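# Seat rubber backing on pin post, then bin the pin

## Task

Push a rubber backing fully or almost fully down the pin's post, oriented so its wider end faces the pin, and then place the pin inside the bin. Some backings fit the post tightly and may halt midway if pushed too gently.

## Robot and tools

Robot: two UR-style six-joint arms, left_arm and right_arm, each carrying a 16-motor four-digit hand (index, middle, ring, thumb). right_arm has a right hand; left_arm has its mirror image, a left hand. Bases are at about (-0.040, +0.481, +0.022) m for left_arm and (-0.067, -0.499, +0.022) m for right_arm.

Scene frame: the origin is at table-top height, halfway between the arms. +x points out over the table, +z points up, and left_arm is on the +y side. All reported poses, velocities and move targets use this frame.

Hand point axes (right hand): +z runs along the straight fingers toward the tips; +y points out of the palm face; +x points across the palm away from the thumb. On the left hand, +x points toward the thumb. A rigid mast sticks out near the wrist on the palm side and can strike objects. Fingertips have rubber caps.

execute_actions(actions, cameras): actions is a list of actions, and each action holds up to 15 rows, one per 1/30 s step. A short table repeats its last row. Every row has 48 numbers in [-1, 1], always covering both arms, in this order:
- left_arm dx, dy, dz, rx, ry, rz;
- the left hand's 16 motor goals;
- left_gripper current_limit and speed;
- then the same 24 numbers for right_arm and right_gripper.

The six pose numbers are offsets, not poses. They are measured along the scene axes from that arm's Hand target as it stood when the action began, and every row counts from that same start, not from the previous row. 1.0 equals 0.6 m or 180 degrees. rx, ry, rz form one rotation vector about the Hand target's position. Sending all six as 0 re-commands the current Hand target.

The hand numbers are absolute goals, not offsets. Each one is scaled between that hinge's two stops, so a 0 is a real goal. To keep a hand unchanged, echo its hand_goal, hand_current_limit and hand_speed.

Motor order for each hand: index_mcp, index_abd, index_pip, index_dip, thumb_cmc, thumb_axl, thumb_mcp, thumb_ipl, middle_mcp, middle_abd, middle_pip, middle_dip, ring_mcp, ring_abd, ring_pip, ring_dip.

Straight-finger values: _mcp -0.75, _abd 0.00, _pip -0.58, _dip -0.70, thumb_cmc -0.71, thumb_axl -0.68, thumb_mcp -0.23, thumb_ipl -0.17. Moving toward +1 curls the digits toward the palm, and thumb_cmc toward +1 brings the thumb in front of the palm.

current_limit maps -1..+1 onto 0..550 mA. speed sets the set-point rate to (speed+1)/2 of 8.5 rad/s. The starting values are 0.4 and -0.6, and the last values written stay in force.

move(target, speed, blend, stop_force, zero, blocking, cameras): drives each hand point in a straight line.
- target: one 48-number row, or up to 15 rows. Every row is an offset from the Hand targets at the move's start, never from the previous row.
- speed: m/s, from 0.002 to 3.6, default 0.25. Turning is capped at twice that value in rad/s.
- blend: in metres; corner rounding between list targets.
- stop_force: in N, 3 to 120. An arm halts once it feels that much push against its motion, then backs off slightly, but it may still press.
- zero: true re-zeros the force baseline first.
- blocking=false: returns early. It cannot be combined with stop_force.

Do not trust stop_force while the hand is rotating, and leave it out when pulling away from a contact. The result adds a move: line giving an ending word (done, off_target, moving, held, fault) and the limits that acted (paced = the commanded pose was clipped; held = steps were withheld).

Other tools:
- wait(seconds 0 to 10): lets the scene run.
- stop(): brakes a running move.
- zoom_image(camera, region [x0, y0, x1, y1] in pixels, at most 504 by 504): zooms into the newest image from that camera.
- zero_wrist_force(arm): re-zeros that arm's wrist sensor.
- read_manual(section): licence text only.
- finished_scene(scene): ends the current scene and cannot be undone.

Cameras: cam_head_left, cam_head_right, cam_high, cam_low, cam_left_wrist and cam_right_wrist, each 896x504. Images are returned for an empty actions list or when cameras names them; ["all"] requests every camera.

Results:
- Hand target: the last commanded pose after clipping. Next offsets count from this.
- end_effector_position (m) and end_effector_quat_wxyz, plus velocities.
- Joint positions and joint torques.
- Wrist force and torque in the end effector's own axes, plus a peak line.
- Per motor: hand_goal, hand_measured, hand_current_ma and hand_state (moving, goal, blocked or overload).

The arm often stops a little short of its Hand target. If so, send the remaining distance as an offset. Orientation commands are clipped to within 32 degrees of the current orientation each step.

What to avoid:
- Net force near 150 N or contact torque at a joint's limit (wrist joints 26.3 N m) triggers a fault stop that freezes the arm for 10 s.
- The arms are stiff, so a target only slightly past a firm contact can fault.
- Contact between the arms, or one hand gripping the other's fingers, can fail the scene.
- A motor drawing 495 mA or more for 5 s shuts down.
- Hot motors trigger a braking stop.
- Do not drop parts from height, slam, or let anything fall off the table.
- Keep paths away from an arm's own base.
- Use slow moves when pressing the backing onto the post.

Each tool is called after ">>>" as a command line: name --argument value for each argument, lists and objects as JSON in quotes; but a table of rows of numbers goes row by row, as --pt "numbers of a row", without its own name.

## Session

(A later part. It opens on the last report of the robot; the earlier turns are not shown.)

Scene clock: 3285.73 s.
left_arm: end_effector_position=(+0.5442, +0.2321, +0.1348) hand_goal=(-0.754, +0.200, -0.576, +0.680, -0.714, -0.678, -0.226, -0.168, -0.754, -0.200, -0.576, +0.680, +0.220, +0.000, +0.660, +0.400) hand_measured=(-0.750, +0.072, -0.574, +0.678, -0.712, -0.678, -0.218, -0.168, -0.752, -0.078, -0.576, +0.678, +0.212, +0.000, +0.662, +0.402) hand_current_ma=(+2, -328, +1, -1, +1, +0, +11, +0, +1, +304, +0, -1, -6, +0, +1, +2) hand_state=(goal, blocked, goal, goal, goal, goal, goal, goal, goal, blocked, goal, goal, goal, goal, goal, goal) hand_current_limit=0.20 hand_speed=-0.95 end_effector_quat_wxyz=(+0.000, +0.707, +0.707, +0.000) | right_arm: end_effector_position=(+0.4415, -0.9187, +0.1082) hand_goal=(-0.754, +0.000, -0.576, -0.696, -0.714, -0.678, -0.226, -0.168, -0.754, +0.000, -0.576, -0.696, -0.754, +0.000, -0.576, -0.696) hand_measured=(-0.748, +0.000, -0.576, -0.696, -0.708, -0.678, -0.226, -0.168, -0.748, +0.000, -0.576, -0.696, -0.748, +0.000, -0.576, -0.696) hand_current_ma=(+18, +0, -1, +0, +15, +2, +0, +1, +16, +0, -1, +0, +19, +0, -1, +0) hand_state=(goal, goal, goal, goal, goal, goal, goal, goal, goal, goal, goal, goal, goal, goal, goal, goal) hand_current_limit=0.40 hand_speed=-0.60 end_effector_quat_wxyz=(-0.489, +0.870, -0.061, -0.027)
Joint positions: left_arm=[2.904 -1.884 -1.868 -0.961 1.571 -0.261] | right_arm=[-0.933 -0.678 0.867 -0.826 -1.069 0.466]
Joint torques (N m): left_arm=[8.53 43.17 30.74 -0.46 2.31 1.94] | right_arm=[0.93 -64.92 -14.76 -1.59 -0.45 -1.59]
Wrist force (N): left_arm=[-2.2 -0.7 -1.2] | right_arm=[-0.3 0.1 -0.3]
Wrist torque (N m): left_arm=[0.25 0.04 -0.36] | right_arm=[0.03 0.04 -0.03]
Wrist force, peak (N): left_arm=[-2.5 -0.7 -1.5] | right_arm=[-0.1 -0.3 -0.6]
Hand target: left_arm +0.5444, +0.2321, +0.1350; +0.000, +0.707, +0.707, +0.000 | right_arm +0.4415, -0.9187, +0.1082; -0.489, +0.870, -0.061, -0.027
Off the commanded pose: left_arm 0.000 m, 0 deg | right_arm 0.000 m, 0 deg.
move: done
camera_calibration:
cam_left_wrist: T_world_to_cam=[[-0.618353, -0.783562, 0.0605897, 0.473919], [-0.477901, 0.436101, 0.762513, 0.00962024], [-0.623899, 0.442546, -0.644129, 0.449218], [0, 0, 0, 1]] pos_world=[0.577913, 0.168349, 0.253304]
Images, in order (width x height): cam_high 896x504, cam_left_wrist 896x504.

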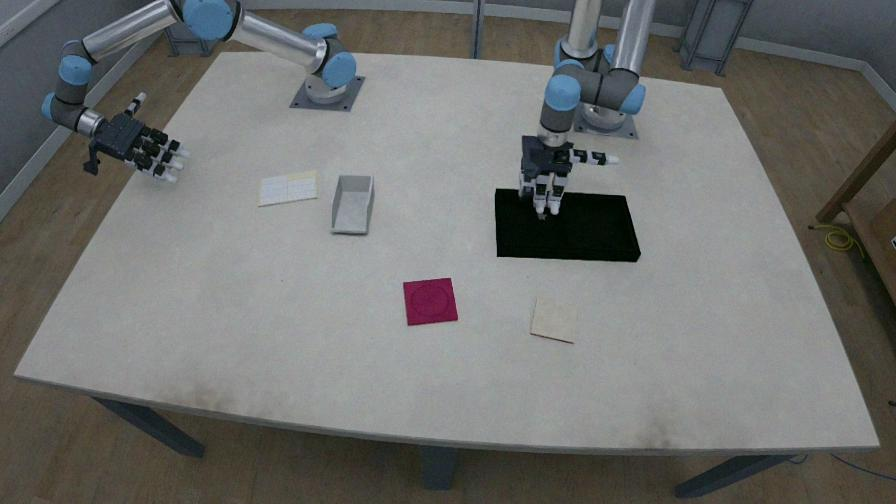

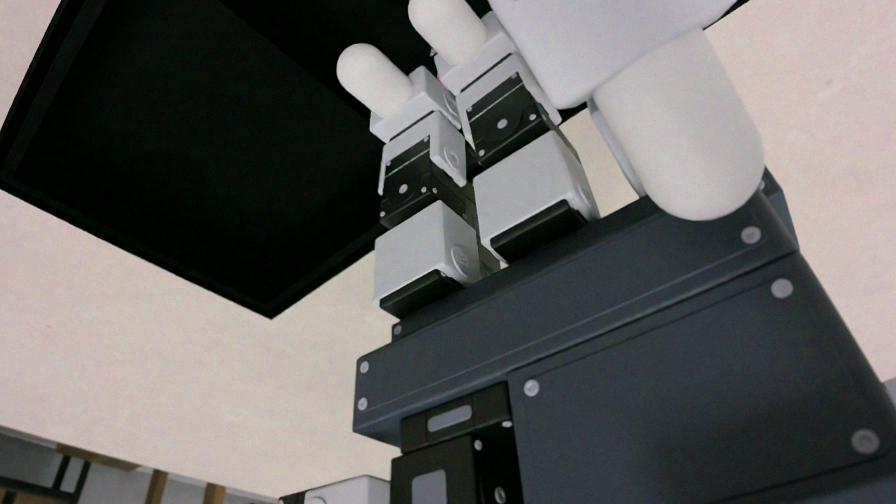

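>>> move --target '[0,-0.0017,-0.05,0,0,0,-0.754,0.2,-0.576,0.68,-0.714,-0.677,-0.226,-0.168,-0.754,-0.2,-0.576,0.68,0.22,0,0.66,0.4,0.2,-0.95,0,0,0,0,0,0,-0.754,0,-0.576,-0.696,-0.714,-0.678,-0.226,-0.168,-0.754,0,-0.576,-0.696,-0.754,0,-0.576,-0.696,0.4,-0.6]' --speed 0.03 --stop_force 4 --cameras '["cam_high","cam_left_wrist","cam_head_left","cam_head_right"]'

>>> zoom_image --camera "cam_high" --region '[513, 180, 573, 225]'

>>> zoom_image --camera "cam_left_wrist" --region '[380, 10, 480, 110]'

>>> zoom_image --camera "cam_head_left" --region '[370, 250, 450, 310]'

Scene clock: 3391.93 s.
left_arm: end_effector_position=(+0.5444, +0.2311, +0.1050) hand_goal=(-0.754, +0.200, -0.576, +0.680, -0.714, -0.678, -0.226, -0.168, -0.754, -0.200, -0.576, +0.680, +0.220, +0.000, +0.660, +0.400) hand_measured=(-0.752, +0.072, -0.574, +0.678, -0.712, -0.678, -0.218, -0.168, -0.752, -0.078, -0.576, +0.678, +0.212, +0.000, +0.662, +0.402) hand_current_ma=(+2, -328, +1, -1, +1, +0, +11, +0, +1, +304, +0, -1, -6, +0, +1, +2) hand_state=(goal, blocked, goal, goal, goal, goal, goal, goal, goal, blocked, goal, goal, goal, goal, goal, goal) hand_current_limit=0.20 hand_speed=-0.95 end_effector_quat_wxyz=(+0.000, +0.707, +0.707, +0.000) | right_arm: end_effector_position=(+0.4415, -0.9187, +0.1082) hand_goal=(-0.754, +0.000, -0.576, -0.696, -0.714, -0.678, -0.226, -0.168, -0.754, +0.000, -0.576, -0.696, -0.754, +0.000, -0.576, -0.696) hand_measured=(-0.748, +0.000, -0.576, -0.696, -0.708, -0.678, -0.226, -0.168, -0.748, +0.000, -0.576, -0.696, -0.748, +0.000, -0.576, -0.696) hand_current_ma=(+18, +0, -1, +0, +15, +2, +0, +1, +16, +0, -1, +0, +19, +0, -1, +0) hand_state=(goal, goal, goal, goal, goal, goal, goal, goal, goal, goal, goal, goal, goal, goal, goal, goal) hand_current_limit=0.40 hand_speed=-0.60 end_effector_quat_wxyz=(-0.489, +0.870, -0.061, -0.027)
Joint positions: left_arm=[2.902 -1.929 -1.897 -0.886 1.571 -0.263] | right_arm=[-0.933 -0.678 0.867 -0.826 -1.069 0.466]
Joint torques (N m): left_arm=[-3.14 43.83 29.5 -0.29 1.94 -0.58] | right_arm=[-0.08 -65.39 -15.27 -1.53 -0.31 -1.76]
Wrist force (N): left_arm=[-2.2 -0.5 -1.2] | right_arm=[-0.1 -0.2 -0.1]
Wrist torque (N m): left_arm=[0.25 0.05 -0.30] | right_arm=[0.00 0.01 -0.02]
Wrist force, peak (N): left_arm=[-2.5 -0.7 -1.3] | right_arm=[-0.4 -0.2 -0.5]
Hand target: left_arm +0.5444, +0.2311, +0.1050; +0.000, +0.707, +0.707, +0.000 | right_arm +0.4415, -0.9187, +0.1082; -0.489, +0.870, -0.061, -0.027
Off the commanded pose: left_arm 0.000 m, 0 deg | right_arm 0.000 m, 0 deg.
move: done
camera_calibration:
cam_left_wrist: T_world_to_cam=[[-0.618335, -0.783585, 0.0604678, 0.474884], [-0.478153, 0.436143, 0.762331, 0.0330011], [-0.623724, 0.442463, -0.644356, 0.430475], [0, 0, 0, 1]] pos_world=[0.577914, 0.16725, 0.223506]
Images, in order (width x height): cam_head_left 896x504, cam_head_right 896x504, cam_high 896x504, cam_left_wrist 896x504.

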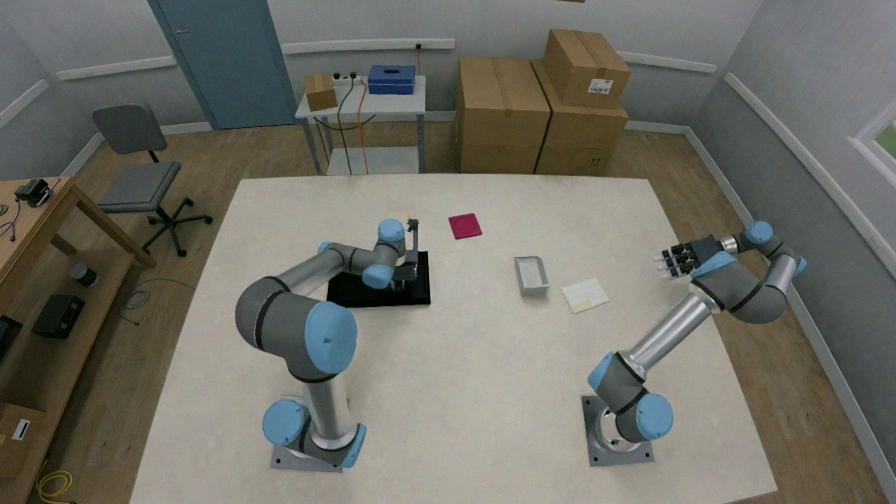

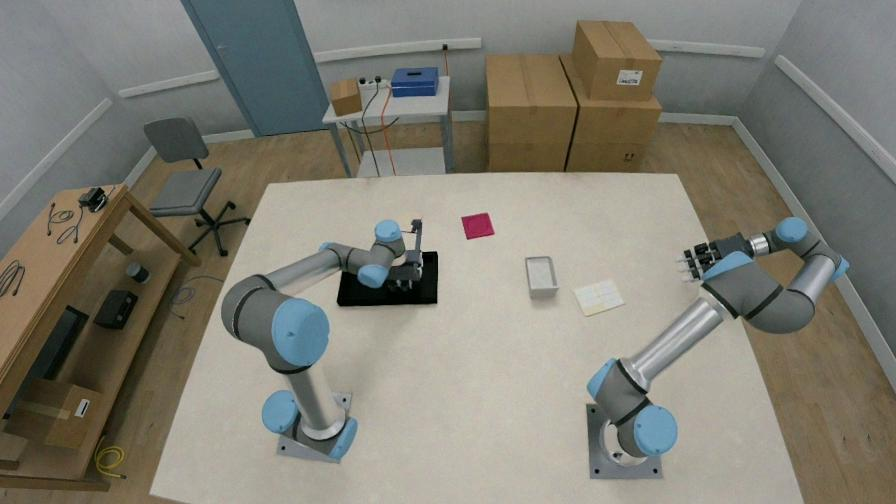

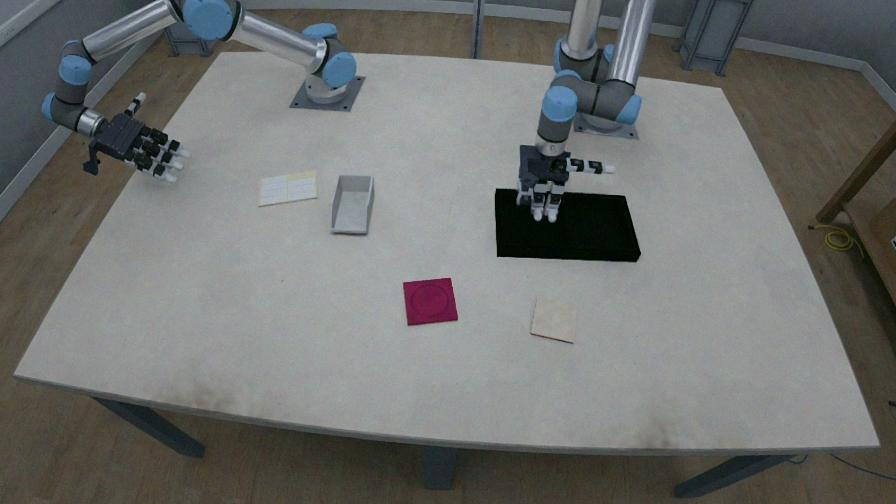

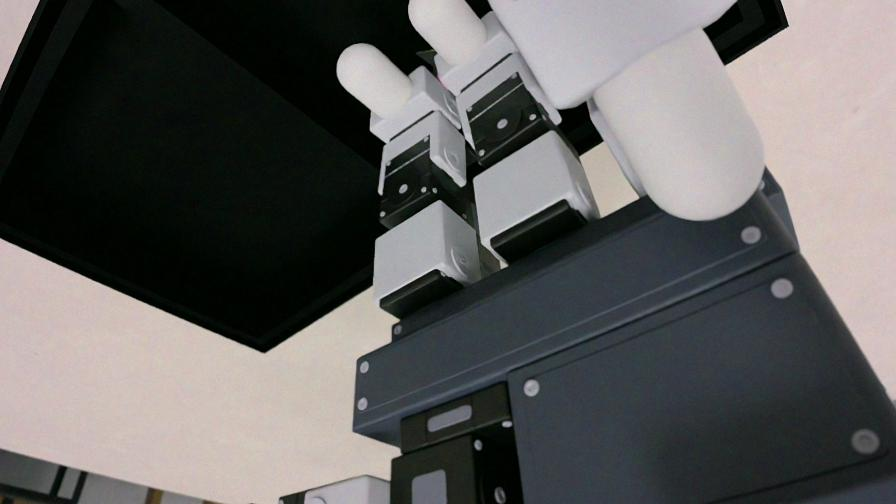

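Scaled by 8.400 from the camera's 896x504 image, which has a finer 1280x720 frame.

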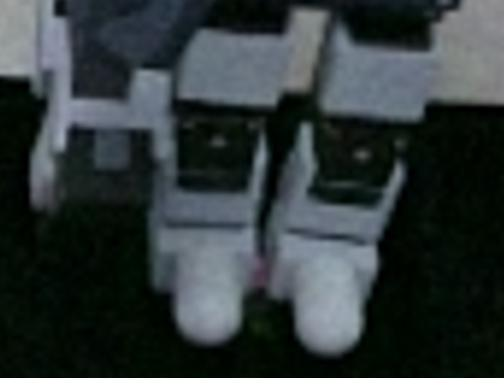

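Scaled by 5.040 from the camera's 896x504 image, which has a finer 1280x720 frame.

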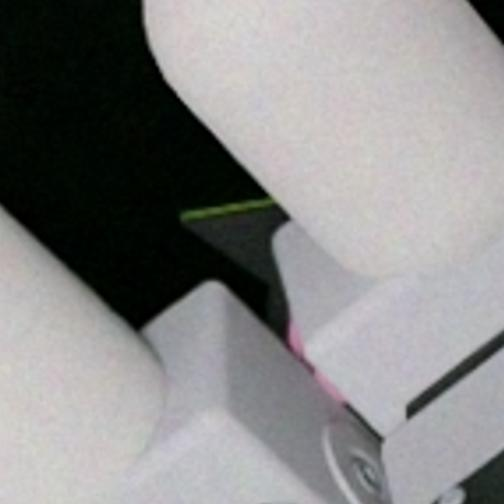

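Scaled by 6.300 from the camera's 896x504 image, which has a finer 1280x720 frame.

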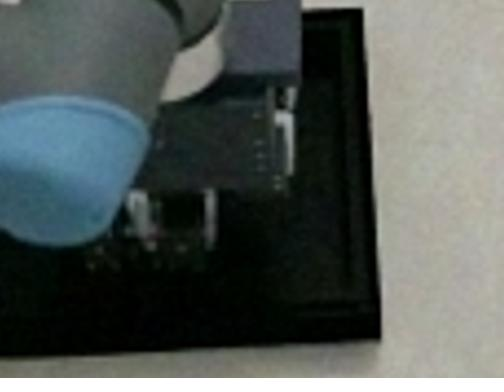

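>>> move --pt "0.0017 -0.0017 0 0 0 0 -0.754 0.2 -0.576 0.68 -0.714 -0.677 -0.226 -0.168 -0.754 -0.2 -0.576 0.68 0.22 0 0.66 0.4 0.2 -0.95 0 0 0 0 0 0 -0.754 0 -0.576 -0.696 -0.714 -0.678 -0.226 -0.168 -0.754 0 -0.576 -0.696 -0.754 0 -0.576 -0.696 0.4 -0.6" --pt "0.0017 -0.0017 -0.02 0 0 0 -0.754 0.2 -0.576 0.68 -0.714 -0.677 -0.226 -0.168 -0.754 -0.2 -0.576 0.68 0.22 0 0.66 0.4 0.2 -0.95 0 0 0 0 0 0 -0.754 0 -0.576 -0.696 -0.714 -0.678 -0.226 -0.168 -0.754 0 -0.576 -0.696 -0.754 0 -0.576 -0.696 0.4 -0.6" --speed '[0.01,0.006]' --stop_force 3 --cameras '["cam_high","cam_left_wrist"]'

>>> zoom_image --camera "cam_high" --region '[513, 180, 573, 225]'

>>> zoom_image --camera "cam_left_wrist" --region '[380, 10, 480, 110]'

Scene clock: 3451.73 s.
left_arm: end_effector_position=(+0.5454, +0.2300, +0.0959) hand_goal=(-0.754, +0.200, -0.576, +0.680, -0.714, -0.678, -0.226, -0.168, -0.754, -0.200, -0.576, +0.680, +0.220, +0.000, +0.660, +0.400) hand_measured=(-0.752, +0.072, -0.574, +0.678, -0.712, -0.678, -0.218, -0.168, -0.752, -0.078, -0.576, +0.678, +0.212, +0.000, +0.662, +0.402) hand_current_ma=(+2, -327, +1, -1, +1, +0, +11, +0, +1, +304, +0, +0, -6, +0, +1, +2) hand_state=(goal, blocked, goal, goal, goal, goal, goal, goal, goal, blocked, goal, goal, goal, goal, goal, goal) hand_current_limit=0.20 hand_speed=-0.95 end_effector_quat_wxyz=(+0.000, +0.707, +0.707, +0.000) | right_arm: end_effector_position=(+0.4415, -0.9187, +0.1082) hand_goal=(-0.754, +0.000, -0.576, -0.696, -0.714, -0.678, -0.226, -0.168, -0.754, +0.000, -0.576, -0.696, -0.754, +0.000, -0.576, -0.696) hand_measured=(-0.748, +0.000, -0.576, -0.696, -0.708, -0.678, -0.226, -0.168, -0.748, +0.000, -0.576, -0.696, -0.748, +0.000, -0.576, -0.696) hand_current_ma=(+18, +0, -1, +0, +15, +2, +0, +1, +16, +0, -1, +0, +19, +0, -1, +0) hand_state=(goal, goal, goal, goal, goal, goal, goal, goal, goal, goal, goal, goal, goal, goal, goal, goal) hand_current_limit=0.40 hand_speed=-0.60 end_effector_quat_wxyz=(-0.489, +0.870, -0.061, -0.027)
Joint positions: left_arm=[2.9 -1.947 -1.902 -0.864 1.571 -0.264] | right_arm=[-0.933 -0.678 0.867 -0.826 -1.069 0.466]
Joint torques (N m): left_arm=[-3.87 44.31 30.33 -0.23 1.63 1.79] | right_arm=[0.13 -66.62 -14.77 -1.5 -0.22 -1.62]
Wrist force (N): left_arm=[-2.2 -0.8 -1.3] | right_arm=[-0.2 -0.3 -0.2]
Wrist torque (N m): left_arm=[0.24 0.04 -0.30] | right_arm=[-0.02 0.03 -0.02]
Wrist force, peak (N): left_arm=[-2.5 -0.4 -4.6] | right_arm=[-0.5 -0.4 -0.4]
Hand target: left_arm +0.5454, +0.2300, +0.0959; +0.000, +0.707, +0.707, +0.000 (not the last commanded pose) | right_arm +0.4415, -0.9187, +0.1082; -0.489, +0.870, -0.061, -0.027
Off the commanded pose: left_arm 0.003 m, 0 deg | right_arm 0.000 m, 0 deg.
move: contact (left_arm); path passed 1 of 2 targets
camera_calibration:
cam_left_wrist: T_world_to_cam=[[-0.618335, -0.783585, 0.0604678, 0.475269], [-0.478153, 0.436143, 0.762331, 0.0408526], [-0.623724, 0.442463, -0.644356, 0.425677], [0, 0, 0, 1]] pos_world=[0.578914, 0.16625, 0.214406]
Images, in order (width x height): cam_high 896x504, cam_left_wrist 896x504.

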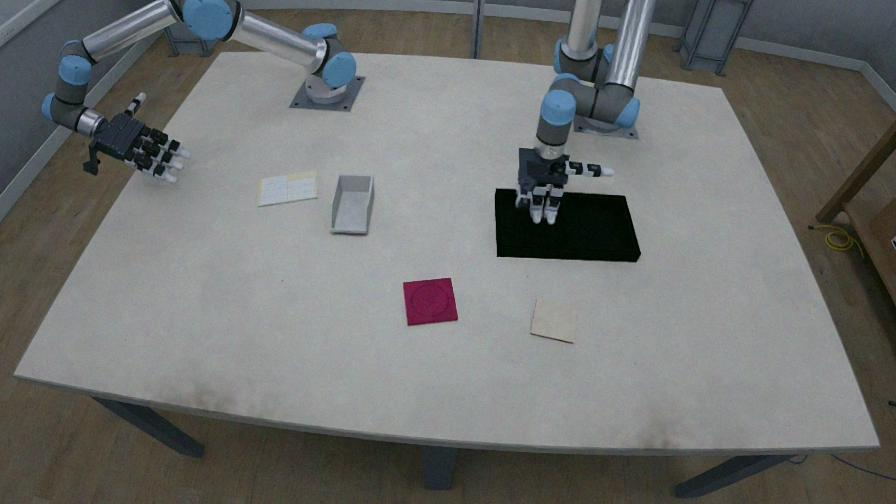

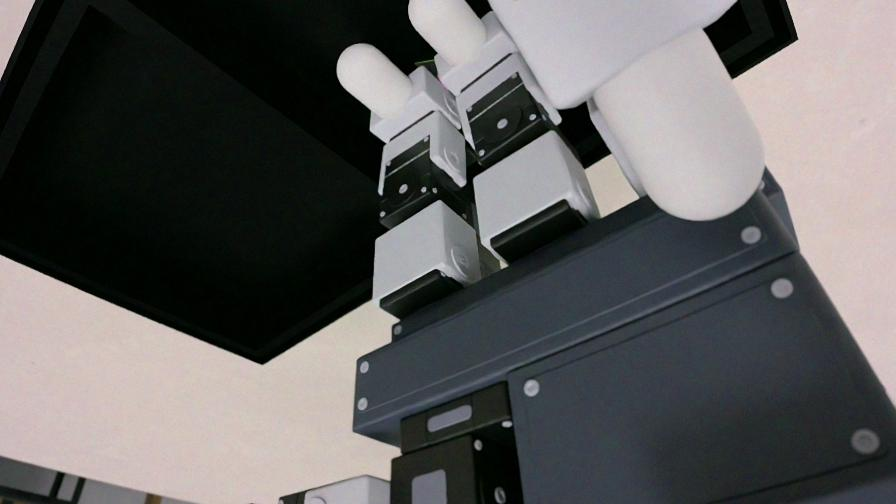

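Scaled by 8.400 from the camera's 896x504 image, which has a finer 1280x720 frame.

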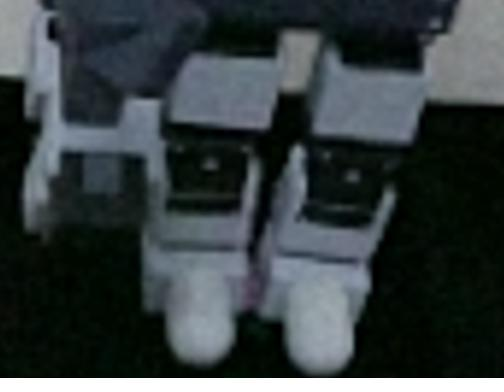

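Scaled by 5.040 from the camera's 896x504 image, which has a finer 1280x720 frame.

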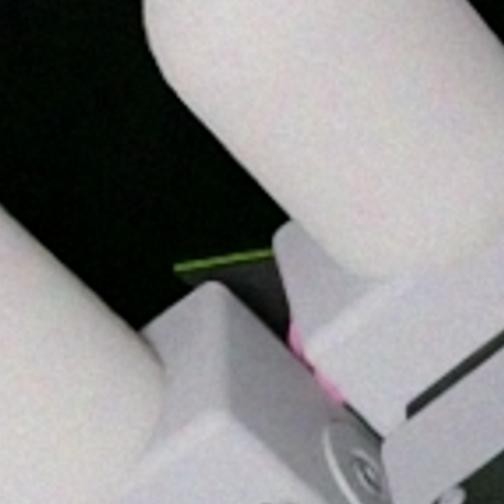

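>>> move --pt "0 0 0.001 0 0 0 -0.754 0.2 -0.576 0.68 -0.714 -0.677 -0.226 -0.168 -0.754 -0.2 -0.576 0.68 0.22 0 0.66 0.4 0.2 -0.95 0 0 0 0 0 0 -0.754 0 -0.576 -0.696 -0.714 -0.678 -0.226 -0.168 -0.754 0 -0.576 -0.696 -0.754 0 -0.576 -0.696 0.4 -0.6" --pt "0 -0.004 0.001 0 0 0 -0.754 0.2 -0.576 0.68 -0.714 -0.677 -0.226 -0.168 -0.754 -0.2 -0.576 0.68 0.22 0 0.66 0.4 0.2 -0.95 0 0 0 0 0 0 -0.754 0 -0.576 -0.696 -0.714 -0.678 -0.226 -0.168 -0.754 0 -0.576 -0.696 -0.754 0 -0.576 -0.696 0.4 -0.6" --speed '[0.01,0.01]' --cameras '["cam_left_wrist"]'

>>> zoom_image --camera "cam_left_wrist" --region '[380, 10, 480, 110]'

Scene clock: 3472.67 s.
left_arm: end_effector_position=(+0.5454, +0.2275, +0.0966) hand_goal=(-0.754, +0.200, -0.576, +0.680, -0.714, -0.678, -0.226, -0.168, -0.754, -0.200, -0.576, +0.680, +0.220, +0.000, +0.660, +0.400) hand_measured=(-0.752, +0.072, -0.574, +0.678, -0.712, -0.678, -0.218, -0.168, -0.752, -0.078, -0.576, +0.678, +0.212, +0.000, +0.662, +0.402) hand_current_ma=(+2, -327, +1, -1, +1, +0, +11, +0, +1, +304, +0, +0, -6, +0, +1, +2) hand_state=(goal, blocked, goal, goal, goal, goal, goal, goal, goal, blocked, goal, goal, goal, goal, goal, goal) hand_current_limit=0.20 hand_speed=-0.95 end_effector_quat_wxyz=(+0.000, +0.707, +0.707, +0.000) | right_arm: end_effector_position=(+0.4415, -0.9187, +0.1082) hand_goal=(-0.754, +0.000, -0.576, -0.696, -0.714, -0.678, -0.226, -0.168, -0.754, +0.000, -0.576, -0.696, -0.754, +0.000, -0.576, -0.696) hand_measured=(-0.748, +0.000, -0.576, -0.696, -0.708, -0.678, -0.226, -0.168, -0.748, +0.000, -0.576, -0.696, -0.748, +0.000, -0.576, -0.696) hand_current_ma=(+18, +0, -1, +0, +15, +2, +0, +1, +16, +0, -1, +0, +19, +0, -1, +0) hand_state=(goal, goal, goal, goal, goal, goal, goal, goal, goal, goal, goal, goal, goal, goal, goal, goal) hand_current_limit=0.40 hand_speed=-0.60 end_effector_quat_wxyz=(-0.489, +0.870, -0.061, -0.027)
Joint positions: left_arm=[2.896 -1.948 -1.898 -0.867 1.571 -0.269] | right_arm=[-0.933 -0.678 0.867 -0.826 -1.069 0.466]
Joint torques (N m): left_arm=[3.82 27.77 22.28 0.11 1.66 -0.43] | right_arm=[0.28 -66.13 -15.17 -1.43 -0.36 -1.56]
Wrist force (N): left_arm=[-2.3 -0.6 -1.3] | right_arm=[-0.4 0.0 -0.1]
Wrist torque (N m): left_arm=[0.26 0.05 -0.31] | right_arm=[0.00 0.05 -0.03]
Wrist force, peak (N): left_arm=[-2.6 -0.7 -1.4] | right_arm=[-0.7 -0.2 -0.5]
Hand target: left_arm +0.5454, +0.2276, +0.0965; +0.000, +0.707, +0.707, +0.000 | right_arm +0.4415, -0.9187, +0.1082; -0.489, +0.870, -0.061, -0.027
Off the commanded pose: left_arm 0.000 m, 0 deg | right_arm 0.000 m, 0 deg.
move: done
camera_calibration:
cam_left_wrist: T_world_to_cam=[[-0.618308, -0.78361, 0.0604176, 0.473267], [-0.478239, 0.436128, 0.762286, 0.0414706], [-0.623685, 0.442434, -0.644414, 0.427229], [0, 0, 0, 1]] pos_world=[0.578914, 0.16375, 0.215107]
Images, in order (width x height): cam_left_wrist 896x504.

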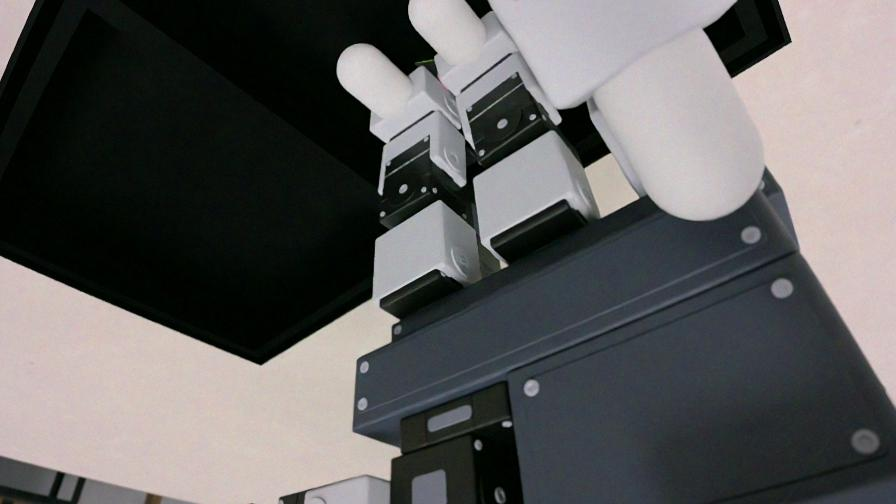

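Scaled by 5.040 from the camera's 896x504 image, which has a finer 1280x720 frame.

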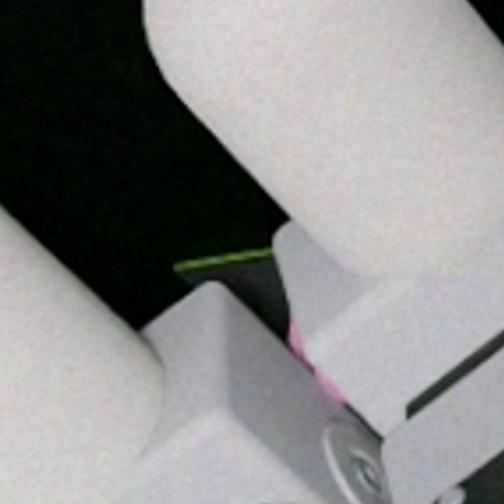

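>>> move --target '[0,0,-0.0142,0,0,0,-0.754,0.2,-0.576,0.68,-0.714,-0.677,-0.226,-0.168,-0.754,-0.2,-0.576,0.68,0.22,0,0.66,0.4,0.2,-0.95,0,0,0,0,0,0,-0.754,0,-0.576,-0.696,-0.714,-0.678,-0.226,-0.168,-0.754,0,-0.576,-0.696,-0.754,0,-0.576,-0.696,0.4,-0.6]' --speed 0.005 --stop_force 12 --cameras '["cam_left_wrist","cam_high"]'

>>> zoom_image --camera "cam_left_wrist" --region '[380, 10, 480, 110]'

Scene clock: 3488.03 s.
left_arm: end_effector_position=(+0.5454, +0.2276, +0.0887) hand_goal=(-0.754, +0.200, -0.576, +0.680, -0.714, -0.678, -0.226, -0.168, -0.754, -0.200, -0.576, +0.680, +0.220, +0.000, +0.660, +0.400) hand_measured=(-0.752, +0.072, -0.574, +0.682, -0.712, -0.678, -0.218, -0.168, -0.754, -0.078, -0.576, +0.682, +0.212, +0.000, +0.662, +0.402) hand_current_ma=(+1, -324, +1, +1, +1, +0, +11, +0, +0, +304, +0, +1, -6, +0, +1, +2) hand_state=(goal, blocked, goal, goal, goal, goal, goal, goal, goal, blocked, goal, goal, goal, goal, goal, goal) hand_current_limit=0.20 hand_speed=-0.95 end_effector_quat_wxyz=(+0.000, +0.707, +0.707, +0.000) | right_arm: end_effector_position=(+0.4415, -0.9187, +0.1082) hand_goal=(-0.754, +0.000, -0.576, -0.696, -0.714, -0.678, -0.226, -0.168, -0.754, +0.000, -0.576, -0.696, -0.754, +0.000, -0.576, -0.696) hand_measured=(-0.748, +0.000, -0.576, -0.696, -0.708, -0.678, -0.226, -0.168, -0.748, +0.000, -0.576, -0.696, -0.748, +0.000, -0.576, -0.696) hand_current_ma=(+18, +0, -1, +0, +15, +2, +0, +1, +16, +0, -1, +0, +19, +0, -1, +0) hand_state=(goal, goal, goal, goal, goal, goal, goal, goal, goal, goal, goal, goal, goal, goal, goal, goal) hand_current_limit=0.40 hand_speed=-0.60 end_effector_quat_wxyz=(-0.489, +0.870, -0.061, -0.027)
Joint positions: left_arm=[2.896 -1.961 -1.904 -0.847 1.571 -0.268] | right_arm=[-0.933 -0.678 0.867 -0.826 -1.069 0.466]
Joint torques (N m): left_arm=[8.27 37.7 24.81 -1.32 1.51 1.94] | right_arm=[0.98 -66.08 -15.11 -1.44 -0.34 -1.71]
Wrist force (N): left_arm=[-2.7 -1.3 -13.0] | right_arm=[-0.3 0.0 0.0]
Wrist torque (N m): left_arm=[1.22 0.02 -0.34] | right_arm=[0.00 0.04 -0.03]
Wrist force, peak (N): left_arm=[-2.7 -1.6 -18.6] | right_arm=[-0.2 0.0 -0.7]
Hand target: left_arm +0.5454, +0.2276, +0.0887; +0.000, +0.707, +0.707, +0.000 (not the last commanded pose) | right_arm +0.4415, -0.9187, +0.1082; -0.489, +0.870, -0.061, -0.027
Off the commanded pose: left_arm 0.001 m, 0 deg | right_arm 0.000 m, 0 deg.
move: contact (left_arm)
camera_calibration:
cam_left_wrist: T_world_to_cam=[[-0.618308, -0.78361, 0.0604176, 0.473885], [-0.478239, 0.436128, 0.762286, 0.0474969], [-0.623685, 0.442434, -0.644414, 0.422157], [0, 0, 0, 1]] pos_world=[0.579014, 0.16385, 0.207207]
Images, in order (width x height): cam_high 896x504, cam_left_wrist 896x504.

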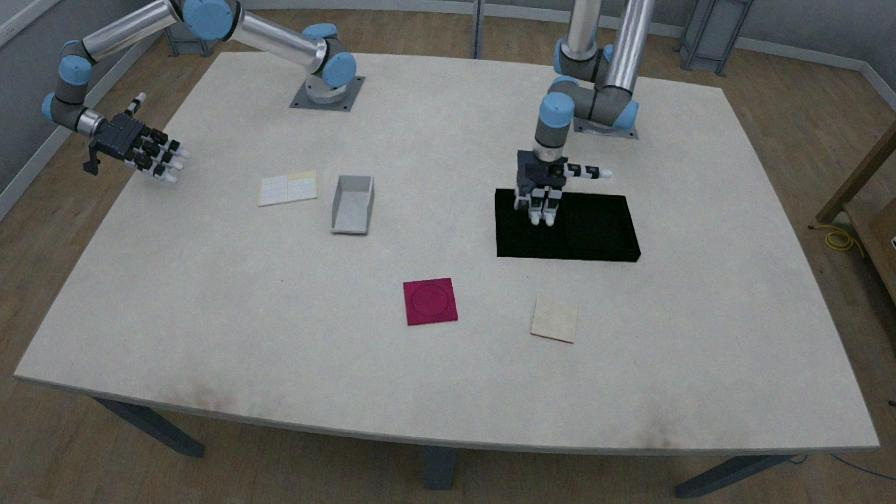

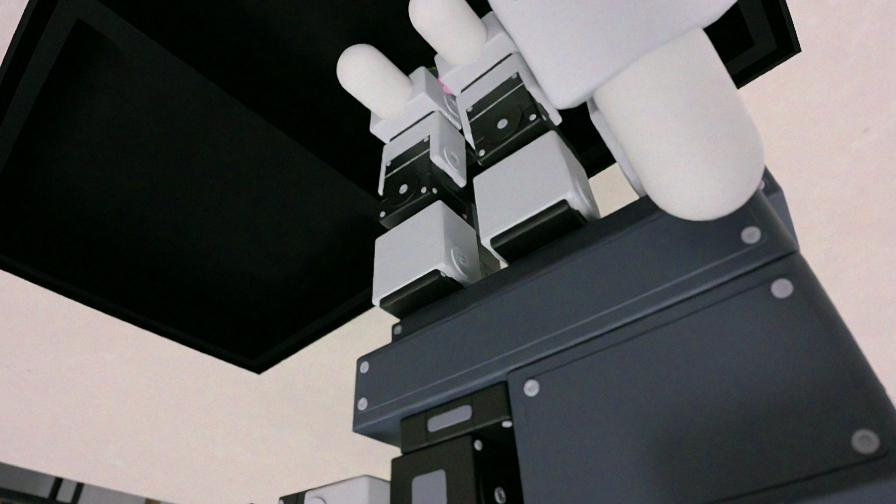

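Scaled by 5.040 from the camera's 896x504 image, which has a finer 1280x720 frame.

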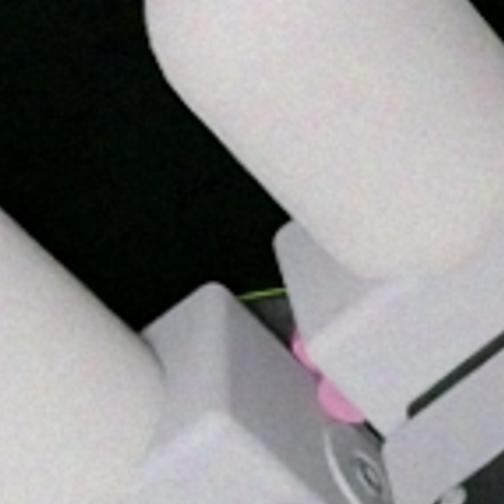

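>>> zoom_image --camera "cam_left_wrist" --region '[425, 60, 465, 100]'

>>> zoom_image --camera "cam_high" --region '[513, 180, 573, 225]'

Scaled by 12.600 from the camera's 896x504 image, which has a finer 1280x720 frame.

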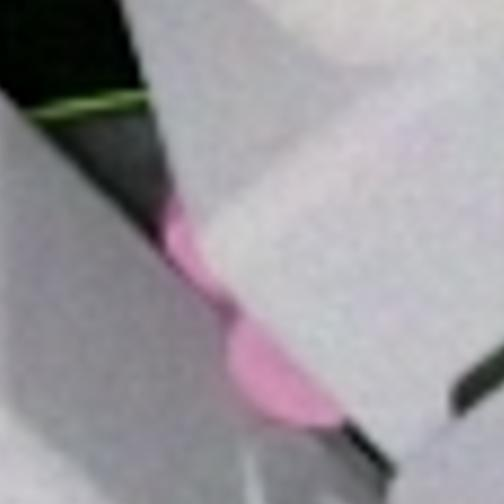

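Scaled by 8.400 from the camera's 896x504 image, which has a finer 1280x720 frame.

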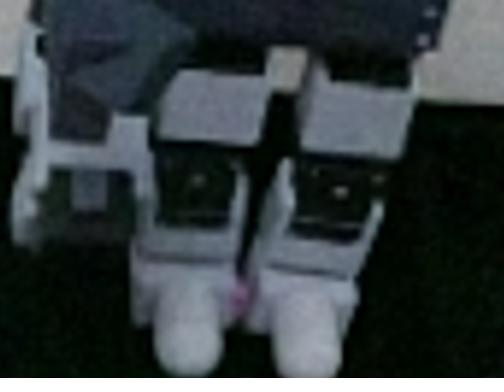

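>>> move --pt "0 0 0.0017 0 0 0 -0.754 0.2 -0.576 0.68 -0.714 -0.677 -0.226 -0.168 -0.754 -0.2 -0.576 0.68 0.22 0 0.66 0.4 0.2 -0.95 0 0 0 0 0 0 -0.754 0 -0.576 -0.696 -0.714 -0.678 -0.226 -0.168 -0.754 0 -0.576 -0.696 -0.754 0 -0.576 -0.696 0.4 -0.6" --pt "0 0 0.0017 0 0 0 -0.754 -0.04 -0.576 0.68 -0.714 -0.677 -0.226 -0.168 -0.754 0.04 -0.576 0.68 0.22 0 0.66 0.4 0.2 -0.9 0 0 0 0 0 0 -0.754 0 -0.576 -0.696 -0.714 -0.678 -0.226 -0.168 -0.754 0 -0.576 -0.696 -0.754 0 -0.576 -0.696 0.4 -0.6" --pt "0 0 0.03 0 0 0 -0.754 -0.04 -0.576 0.68 -0.714 -0.677 -0.226 -0.168 -0.754 0.04 -0.576 0.68 0.22 0 0.66 0.4 0.2 -0.9 0 0 0 0 0 0 -0.754 0 -0.576 -0.696 -0.714 -0.678 -0.226 -0.168 -0.754 0 -0.576 -0.696 -0.754 0 -0.576 -0.696 0.4 -0.6" --speed 0.01 --cameras '["cam_left_wrist","cam_high"]'

>>> zoom_image --camera "cam_left_wrist" --region '[400, 20, 480, 100]'

>>> zoom_image --camera "cam_high" --region '[513, 180, 573, 225]'

Scene clock: 3578.87 s.
left_arm: end_effector_position=(+0.5454, +0.2276, +0.1068) hand_goal=(-0.754, -0.040, -0.576, +0.680, -0.714, -0.678, -0.226, -0.168, -0.754, +0.040, -0.576, +0.680, +0.220, +0.000, +0.660, +0.400) hand_measured=(-0.752, -0.036, -0.574, +0.682, -0.712, -0.678, -0.218, -0.168, -0.752, +0.036, -0.576, +0.682, +0.212, +0.000, +0.662, +0.402) hand_current_ma=(+1, +2, +1, +1, +1, +0, +11, +0, +1, -2, +0, +1, -6, +0, +1, +2) hand_state=(goal, goal, goal, goal, goal, goal, goal, goal, goal, goal, goal, goal, goal, goal, goal, goal) hand_current_limit=0.20 hand_speed=-0.90 end_effector_quat_wxyz=(+0.000, +0.707, +0.707, +0.000) | right_arm: end_effector_position=(+0.4415, -0.9187, +0.1082) hand_goal=(-0.754, +0.000, -0.576, -0.696, -0.714, -0.678, -0.226, -0.168, -0.754, +0.000, -0.576, -0.696, -0.754, +0.000, -0.576, -0.696) hand_measured=(-0.748, +0.000, -0.576, -0.696, -0.708, -0.678, -0.226, -0.168, -0.748, +0.000, -0.576, -0.696, -0.748, +0.000, -0.576, -0.696) hand_current_ma=(+18, +0, -1, +0, +15, +2, +0, +1, +16, +0, -1, +0, +19, +0, -1, +0) hand_state=(goal, goal, goal, goal, goal, goal, goal, goal, goal, goal, goal, goal, goal, goal, goal, goal) hand_current_limit=0.40 hand_speed=-0.60 end_effector_quat_wxyz=(-0.489, +0.870, -0.061, -0.027)
Joint positions: left_arm=[2.896 -1.932 -1.888 -0.893 1.571 -0.268] | right_arm=[-0.933 -0.678 0.867 -0.826 -1.069 0.466]
Joint torques (N m): left_arm=[8.28 32.42 24.25 2.11 1.4 1.97] | right_arm=[0.68 -66.83 -15.01 -1.41 -0.25 -1.69]
Wrist force (N): left_arm=[-2.3 -0.7 -1.2] | right_arm=[-0.4 -0.3 -0.2]
Wrist torque (N m): left_arm=[0.24 0.05 -0.31] | right_arm=[-0.01 0.06 -0.04]
Wrist force, peak (N): left_arm=[-2.9 -0.8 -14.4] | right_arm=[-0.4 -0.4 -0.4]
Hand target: left_arm +0.5454, +0.2276, +0.1067; +0.000, +0.707, +0.707, +0.000 | right_arm +0.4415, -0.9187, +0.1082; -0.489, +0.870, -0.061, -0.027
Off the commanded pose: left_arm 0.000 m, 0 deg | right_arm 0.000 m, 0 deg.
move: done
camera_calibration:
cam_left_wrist: T_world_to_cam=[[-0.618308, -0.78361, 0.0604176, 0.472791], [-0.478239, 0.436128, 0.762286, 0.0336995], [-0.623685, 0.442434, -0.644414, 0.433821], [0, 0, 0, 1]] pos_world=[0.579014, 0.16385, 0.225307]
Images, in order (width x height): cam_high 896x504, cam_left_wrist 896x504.

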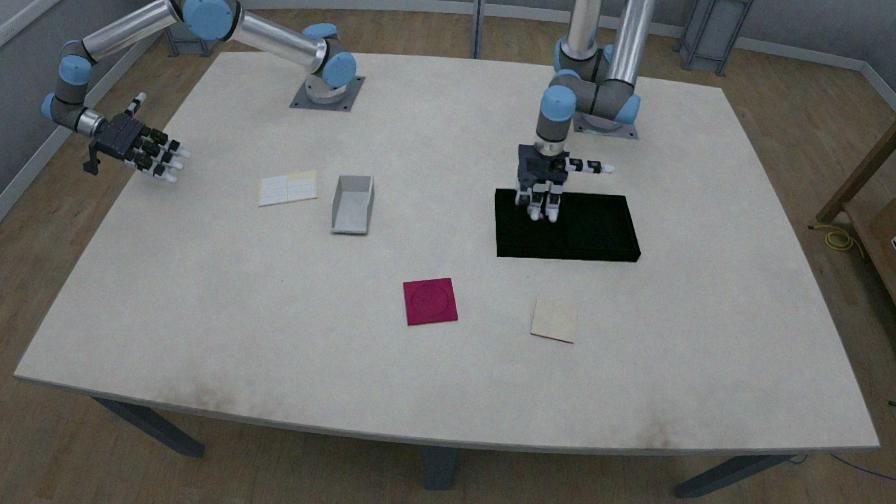

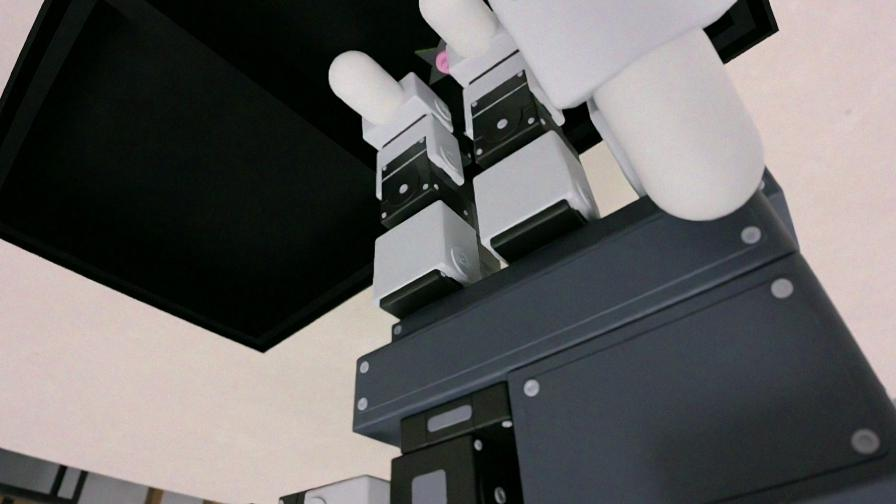

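Scaled by 6.300 from the camera's 896x504 image, which has a finer 1280x720 frame.

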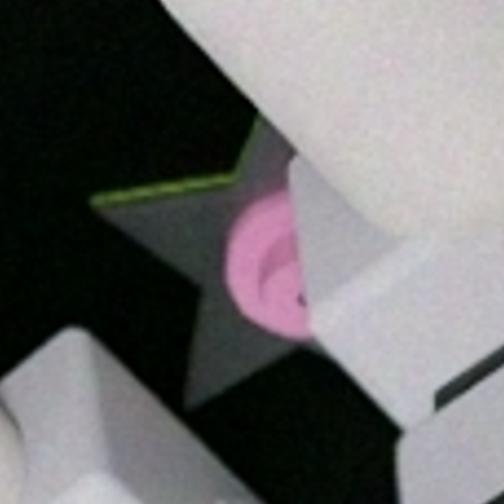

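Scaled by 8.400 from the camera's 896x504 image, which has a finer 1280x720 frame.

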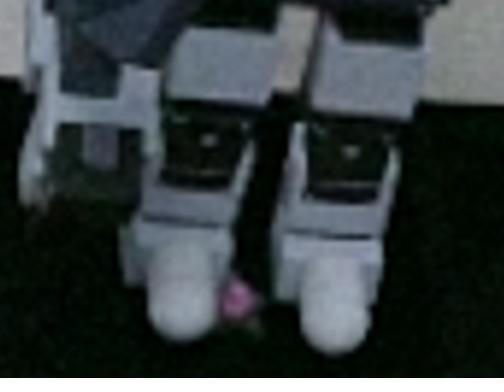

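>>> move --target '[0,-0.0378,0,0,0,0,-0.754,-0.04,-0.576,0.68,-0.714,-0.677,-0.226,-0.168,-0.754,0.04,-0.576,0.68,0.22,0,0.66,0.4,0.2,-0.9,0,0,0,0,0,0,-0.754,0,-0.576,-0.696,-0.714,-0.678,-0.226,-0.168,-0.754,0,-0.576,-0.696,-0.754,0,-0.576,-0.696,0.4,-0.6]' --speed 0.05 --cameras '["cam_left_wrist","cam_high"]'

>>> zoom_image --camera "cam_left_wrist" --region '[330, 0, 580, 140]'

>>> zoom_image --camera "cam_high" --region '[483, 165, 603, 232]'

Scene clock: 3645.47 s.
left_arm: end_effector_position=(+0.5455, +0.2048, +0.1067) hand_goal=(-0.754, -0.040, -0.576, +0.680, -0.714, -0.678, -0.226, -0.168, -0.754, +0.040, -0.576, +0.680, +0.220, +0.000, +0.660, +0.400) hand_measured=(-0.752, -0.036, -0.574, +0.682, -0.712, -0.678, -0.218, -0.168, -0.752, +0.036, -0.576, +0.682, +0.212, +0.000, +0.662, +0.402) hand_current_ma=(+1, +2, +1, +1, +1, +0, +11, +0, +1, -1, +0, +1, -6, +0, +1, +2) hand_state=(goal, goal, goal, goal, goal, goal, goal, goal, goal, goal, goal, goal, goal, goal, goal, goal) hand_current_limit=0.20 hand_speed=-0.90 end_effector_quat_wxyz=(+0.000, +0.707, +0.707, +0.000) end_effector_velocity=(+0.000, +0.003, +0.000) end_effector_angular_velocity=(+0.002, +0.001, -0.002) | right_arm: end_effector_position=(+0.4415, -0.9187, +0.1082) hand_goal=(-0.754, +0.000, -0.576, -0.696, -0.714, -0.678, -0.226, -0.168, -0.754, +0.000, -0.576, -0.696, -0.754, +0.000, -0.576, -0.696) hand_measured=(-0.748, +0.000, -0.576, -0.696, -0.708, -0.678, -0.226, -0.168, -0.748, +0.000, -0.576, -0.696, -0.748, +0.000, -0.576, -0.696) hand_current_ma=(+18, +0, -1, +0, +15, +2, +0, +1, +16, +0, -1, +0, +19, +0, -1, +0) hand_state=(goal, goal, goal, goal, goal, goal, goal, goal, goal, goal, goal, goal, goal, goal, goal, goal) hand_current_limit=0.40 hand_speed=-0.60 end_effector_quat_wxyz=(-0.489, +0.870, -0.061, -0.027)
Joint positions: left_arm=[2.857 -1.954 -1.854 -0.904 1.571 -0.308] | right_arm=[-0.933 -0.678 0.867 -0.826 -1.069 0.466]
Joint velocities: left_arm=[0.005 0.003 -0.005 0 0.002 0.008] | right_arm=[within noise]
Joint torques (N m): left_arm=[8.67 44.7 3.98 2.66 0.15 1.97] | right_arm=[0.17 -66.84 -15.38 -1.5 -0.36 -1.83]
Wrist force (N): left_arm=[-2.4 -0.6 -1.3] | right_arm=[-0.5 -0.2 -0.2]
Wrist torque (N m): left_arm=[0.28 0.05 -0.40] | right_arm=[-0.01 0.06 -0.05]
Wrist force, peak (N): left_arm=[-2.7 -0.6 -1.5] | right_arm=[-0.4 -0.1 -0.5]
Hand target: left_arm +0.5454, +0.2050, +0.1067; +0.000, +0.707, +0.707, +0.000 | right_arm +0.4415, -0.9187, +0.1082; -0.489, +0.870, -0.061, -0.027
Off the commanded pose: left_arm 0.000 m, 0 deg | right_arm 0.000 m, 0 deg.
move: done
camera_calibration:
cam_left_wrist: T_world_to_cam=[[-0.618305, -0.783613, 0.0604208, 0.454929], [-0.478192, 0.436094, 0.762335, 0.0436862], [-0.623724, 0.442462, -0.644356, 0.443849], [0, 0, 0, 1]] pos_world=[0.579014, 0.14105, 0.225206]
Images, in order (width x height): cam_high 896x504, cam_left_wrist 896x504.

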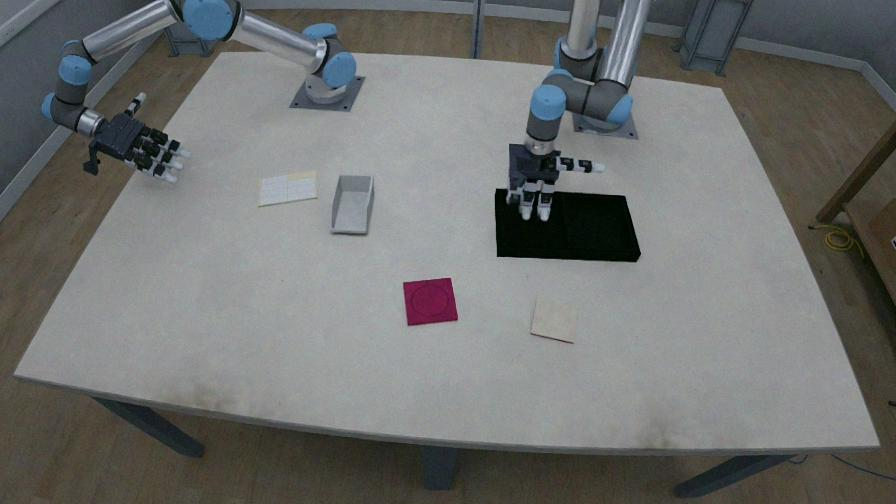

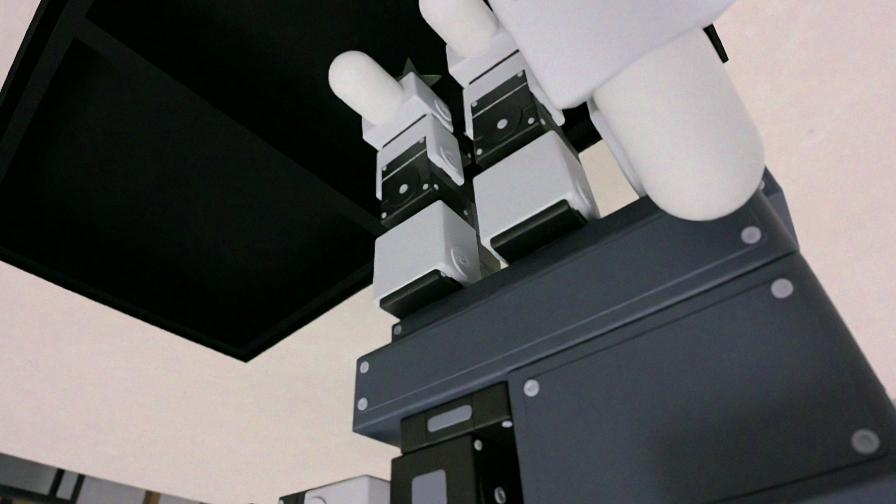

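Scaled by 2.016 from the camera's 896x504 image, which has a finer 1280x720 frame.

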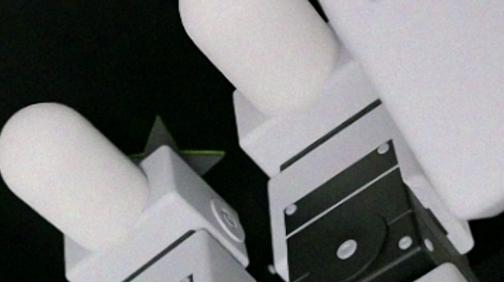

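Scaled by 4.200 from the camera's 896x504 image, which has a finer 1280x720 frame.

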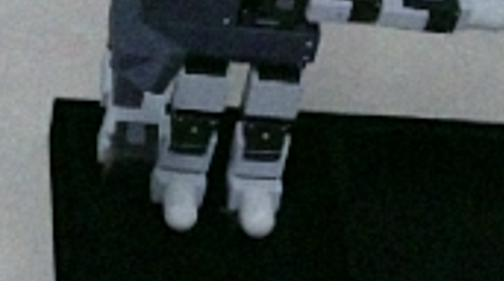

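>>> move --target '[0,0,-0.0217,0,0,0,-0.754,-0.04,-0.576,0.68,-0.714,-0.677,-0.226,-0.168,-0.754,0.04,-0.576,0.68,0.22,0,0.66,0.4,0.2,-0.9,0,0,0,0,0,0,-0.754,0,-0.576,-0.696,-0.714,-0.678,-0.226,-0.168,-0.754,0,-0.576,-0.696,-0.754,0,-0.576,-0.696,0.4,-0.6]' --speed 0.006 --stop_force 22

Scene clock: 3655.73 s.
left_arm: end_effector_position=(+0.5455, +0.2049, +0.0947) hand_goal=(-0.754, -0.040, -0.576, +0.680, -0.714, -0.678, -0.226, -0.168, -0.754, +0.040, -0.576, +0.680, +0.220, +0.000, +0.660, +0.400) hand_measured=(-0.756, -0.038, -0.568, +0.682, -0.712, -0.678, -0.218, -0.168, -0.752, +0.036, -0.576, +0.682, +0.212, +0.000, +0.662, +0.402) hand_current_ma=(-1, +1, +6, +1, +1, +0, +11, +0, +1, -1, +0, +1, -6, +0, +1, +2) hand_state=(goal, goal, goal, goal, goal, goal, goal, goal, goal, goal, goal, goal, goal, goal, goal, goal) hand_current_limit=0.20 hand_speed=-0.90 end_effector_quat_wxyz=(+0.000, +0.707, +0.707, +0.000) | right_arm: end_effector_position=(+0.4415, -0.9187, +0.1082) hand_goal=(-0.754, +0.000, -0.576, -0.696, -0.714, -0.678, -0.226, -0.168, -0.754, +0.000, -0.576, -0.696, -0.754, +0.000, -0.576, -0.696) hand_measured=(-0.748, +0.000, -0.576, -0.696, -0.708, -0.678, -0.226, -0.168, -0.748, +0.000, -0.576, -0.696, -0.748, +0.000, -0.576, -0.696) hand_current_ma=(+18, +0, -1, +0, +15, +2, +0, +1, +16, +0, -1, +0, +19, +0, -1, +0) hand_state=(goal, goal, goal, goal, goal, goal, goal, goal, goal, goal, goal, goal, goal, goal, goal, goal) hand_current_limit=0.40 hand_speed=-0.60 end_effector_quat_wxyz=(-0.489, +0.870, -0.061, -0.027)
Joint positions: left_arm=[2.858 -1.973 -1.866 -0.874 1.571 -0.307] | right_arm=[-0.933 -0.678 0.867 -0.826 -1.069 0.466]
Joint torques (N m): left_arm=[8.42 33.51 22.76 -1.82 -0.89 2.02] | right_arm=[0.37 -67.54 -14.5 -1.38 -0.37 -1.56]
Wrist force (N): left_arm=[-2.2 -2.2 -22.9] | right_arm=[-0.2 -0.2 -0.4]
Wrist torque (N m): left_arm=[1.98 0.56 -0.45] | right_arm=[0.00 0.03 -0.02]
Wrist force, peak (N): left_arm=[-2.3 -2.0 -29.3] | right_arm=[-0.3 -0.4 -0.5]
Hand target: left_arm +0.5455, +0.2049, +0.0947; +0.000, +0.707, +0.707, +0.000 (not the last commanded pose) | right_arm +0.4415, -0.9187, +0.1082; -0.489, +0.870, -0.061, -0.027
Off the commanded pose: left_arm 0.001 m, 0 deg | right_arm 0.000 m, 0 deg.
move: contact (left_arm)


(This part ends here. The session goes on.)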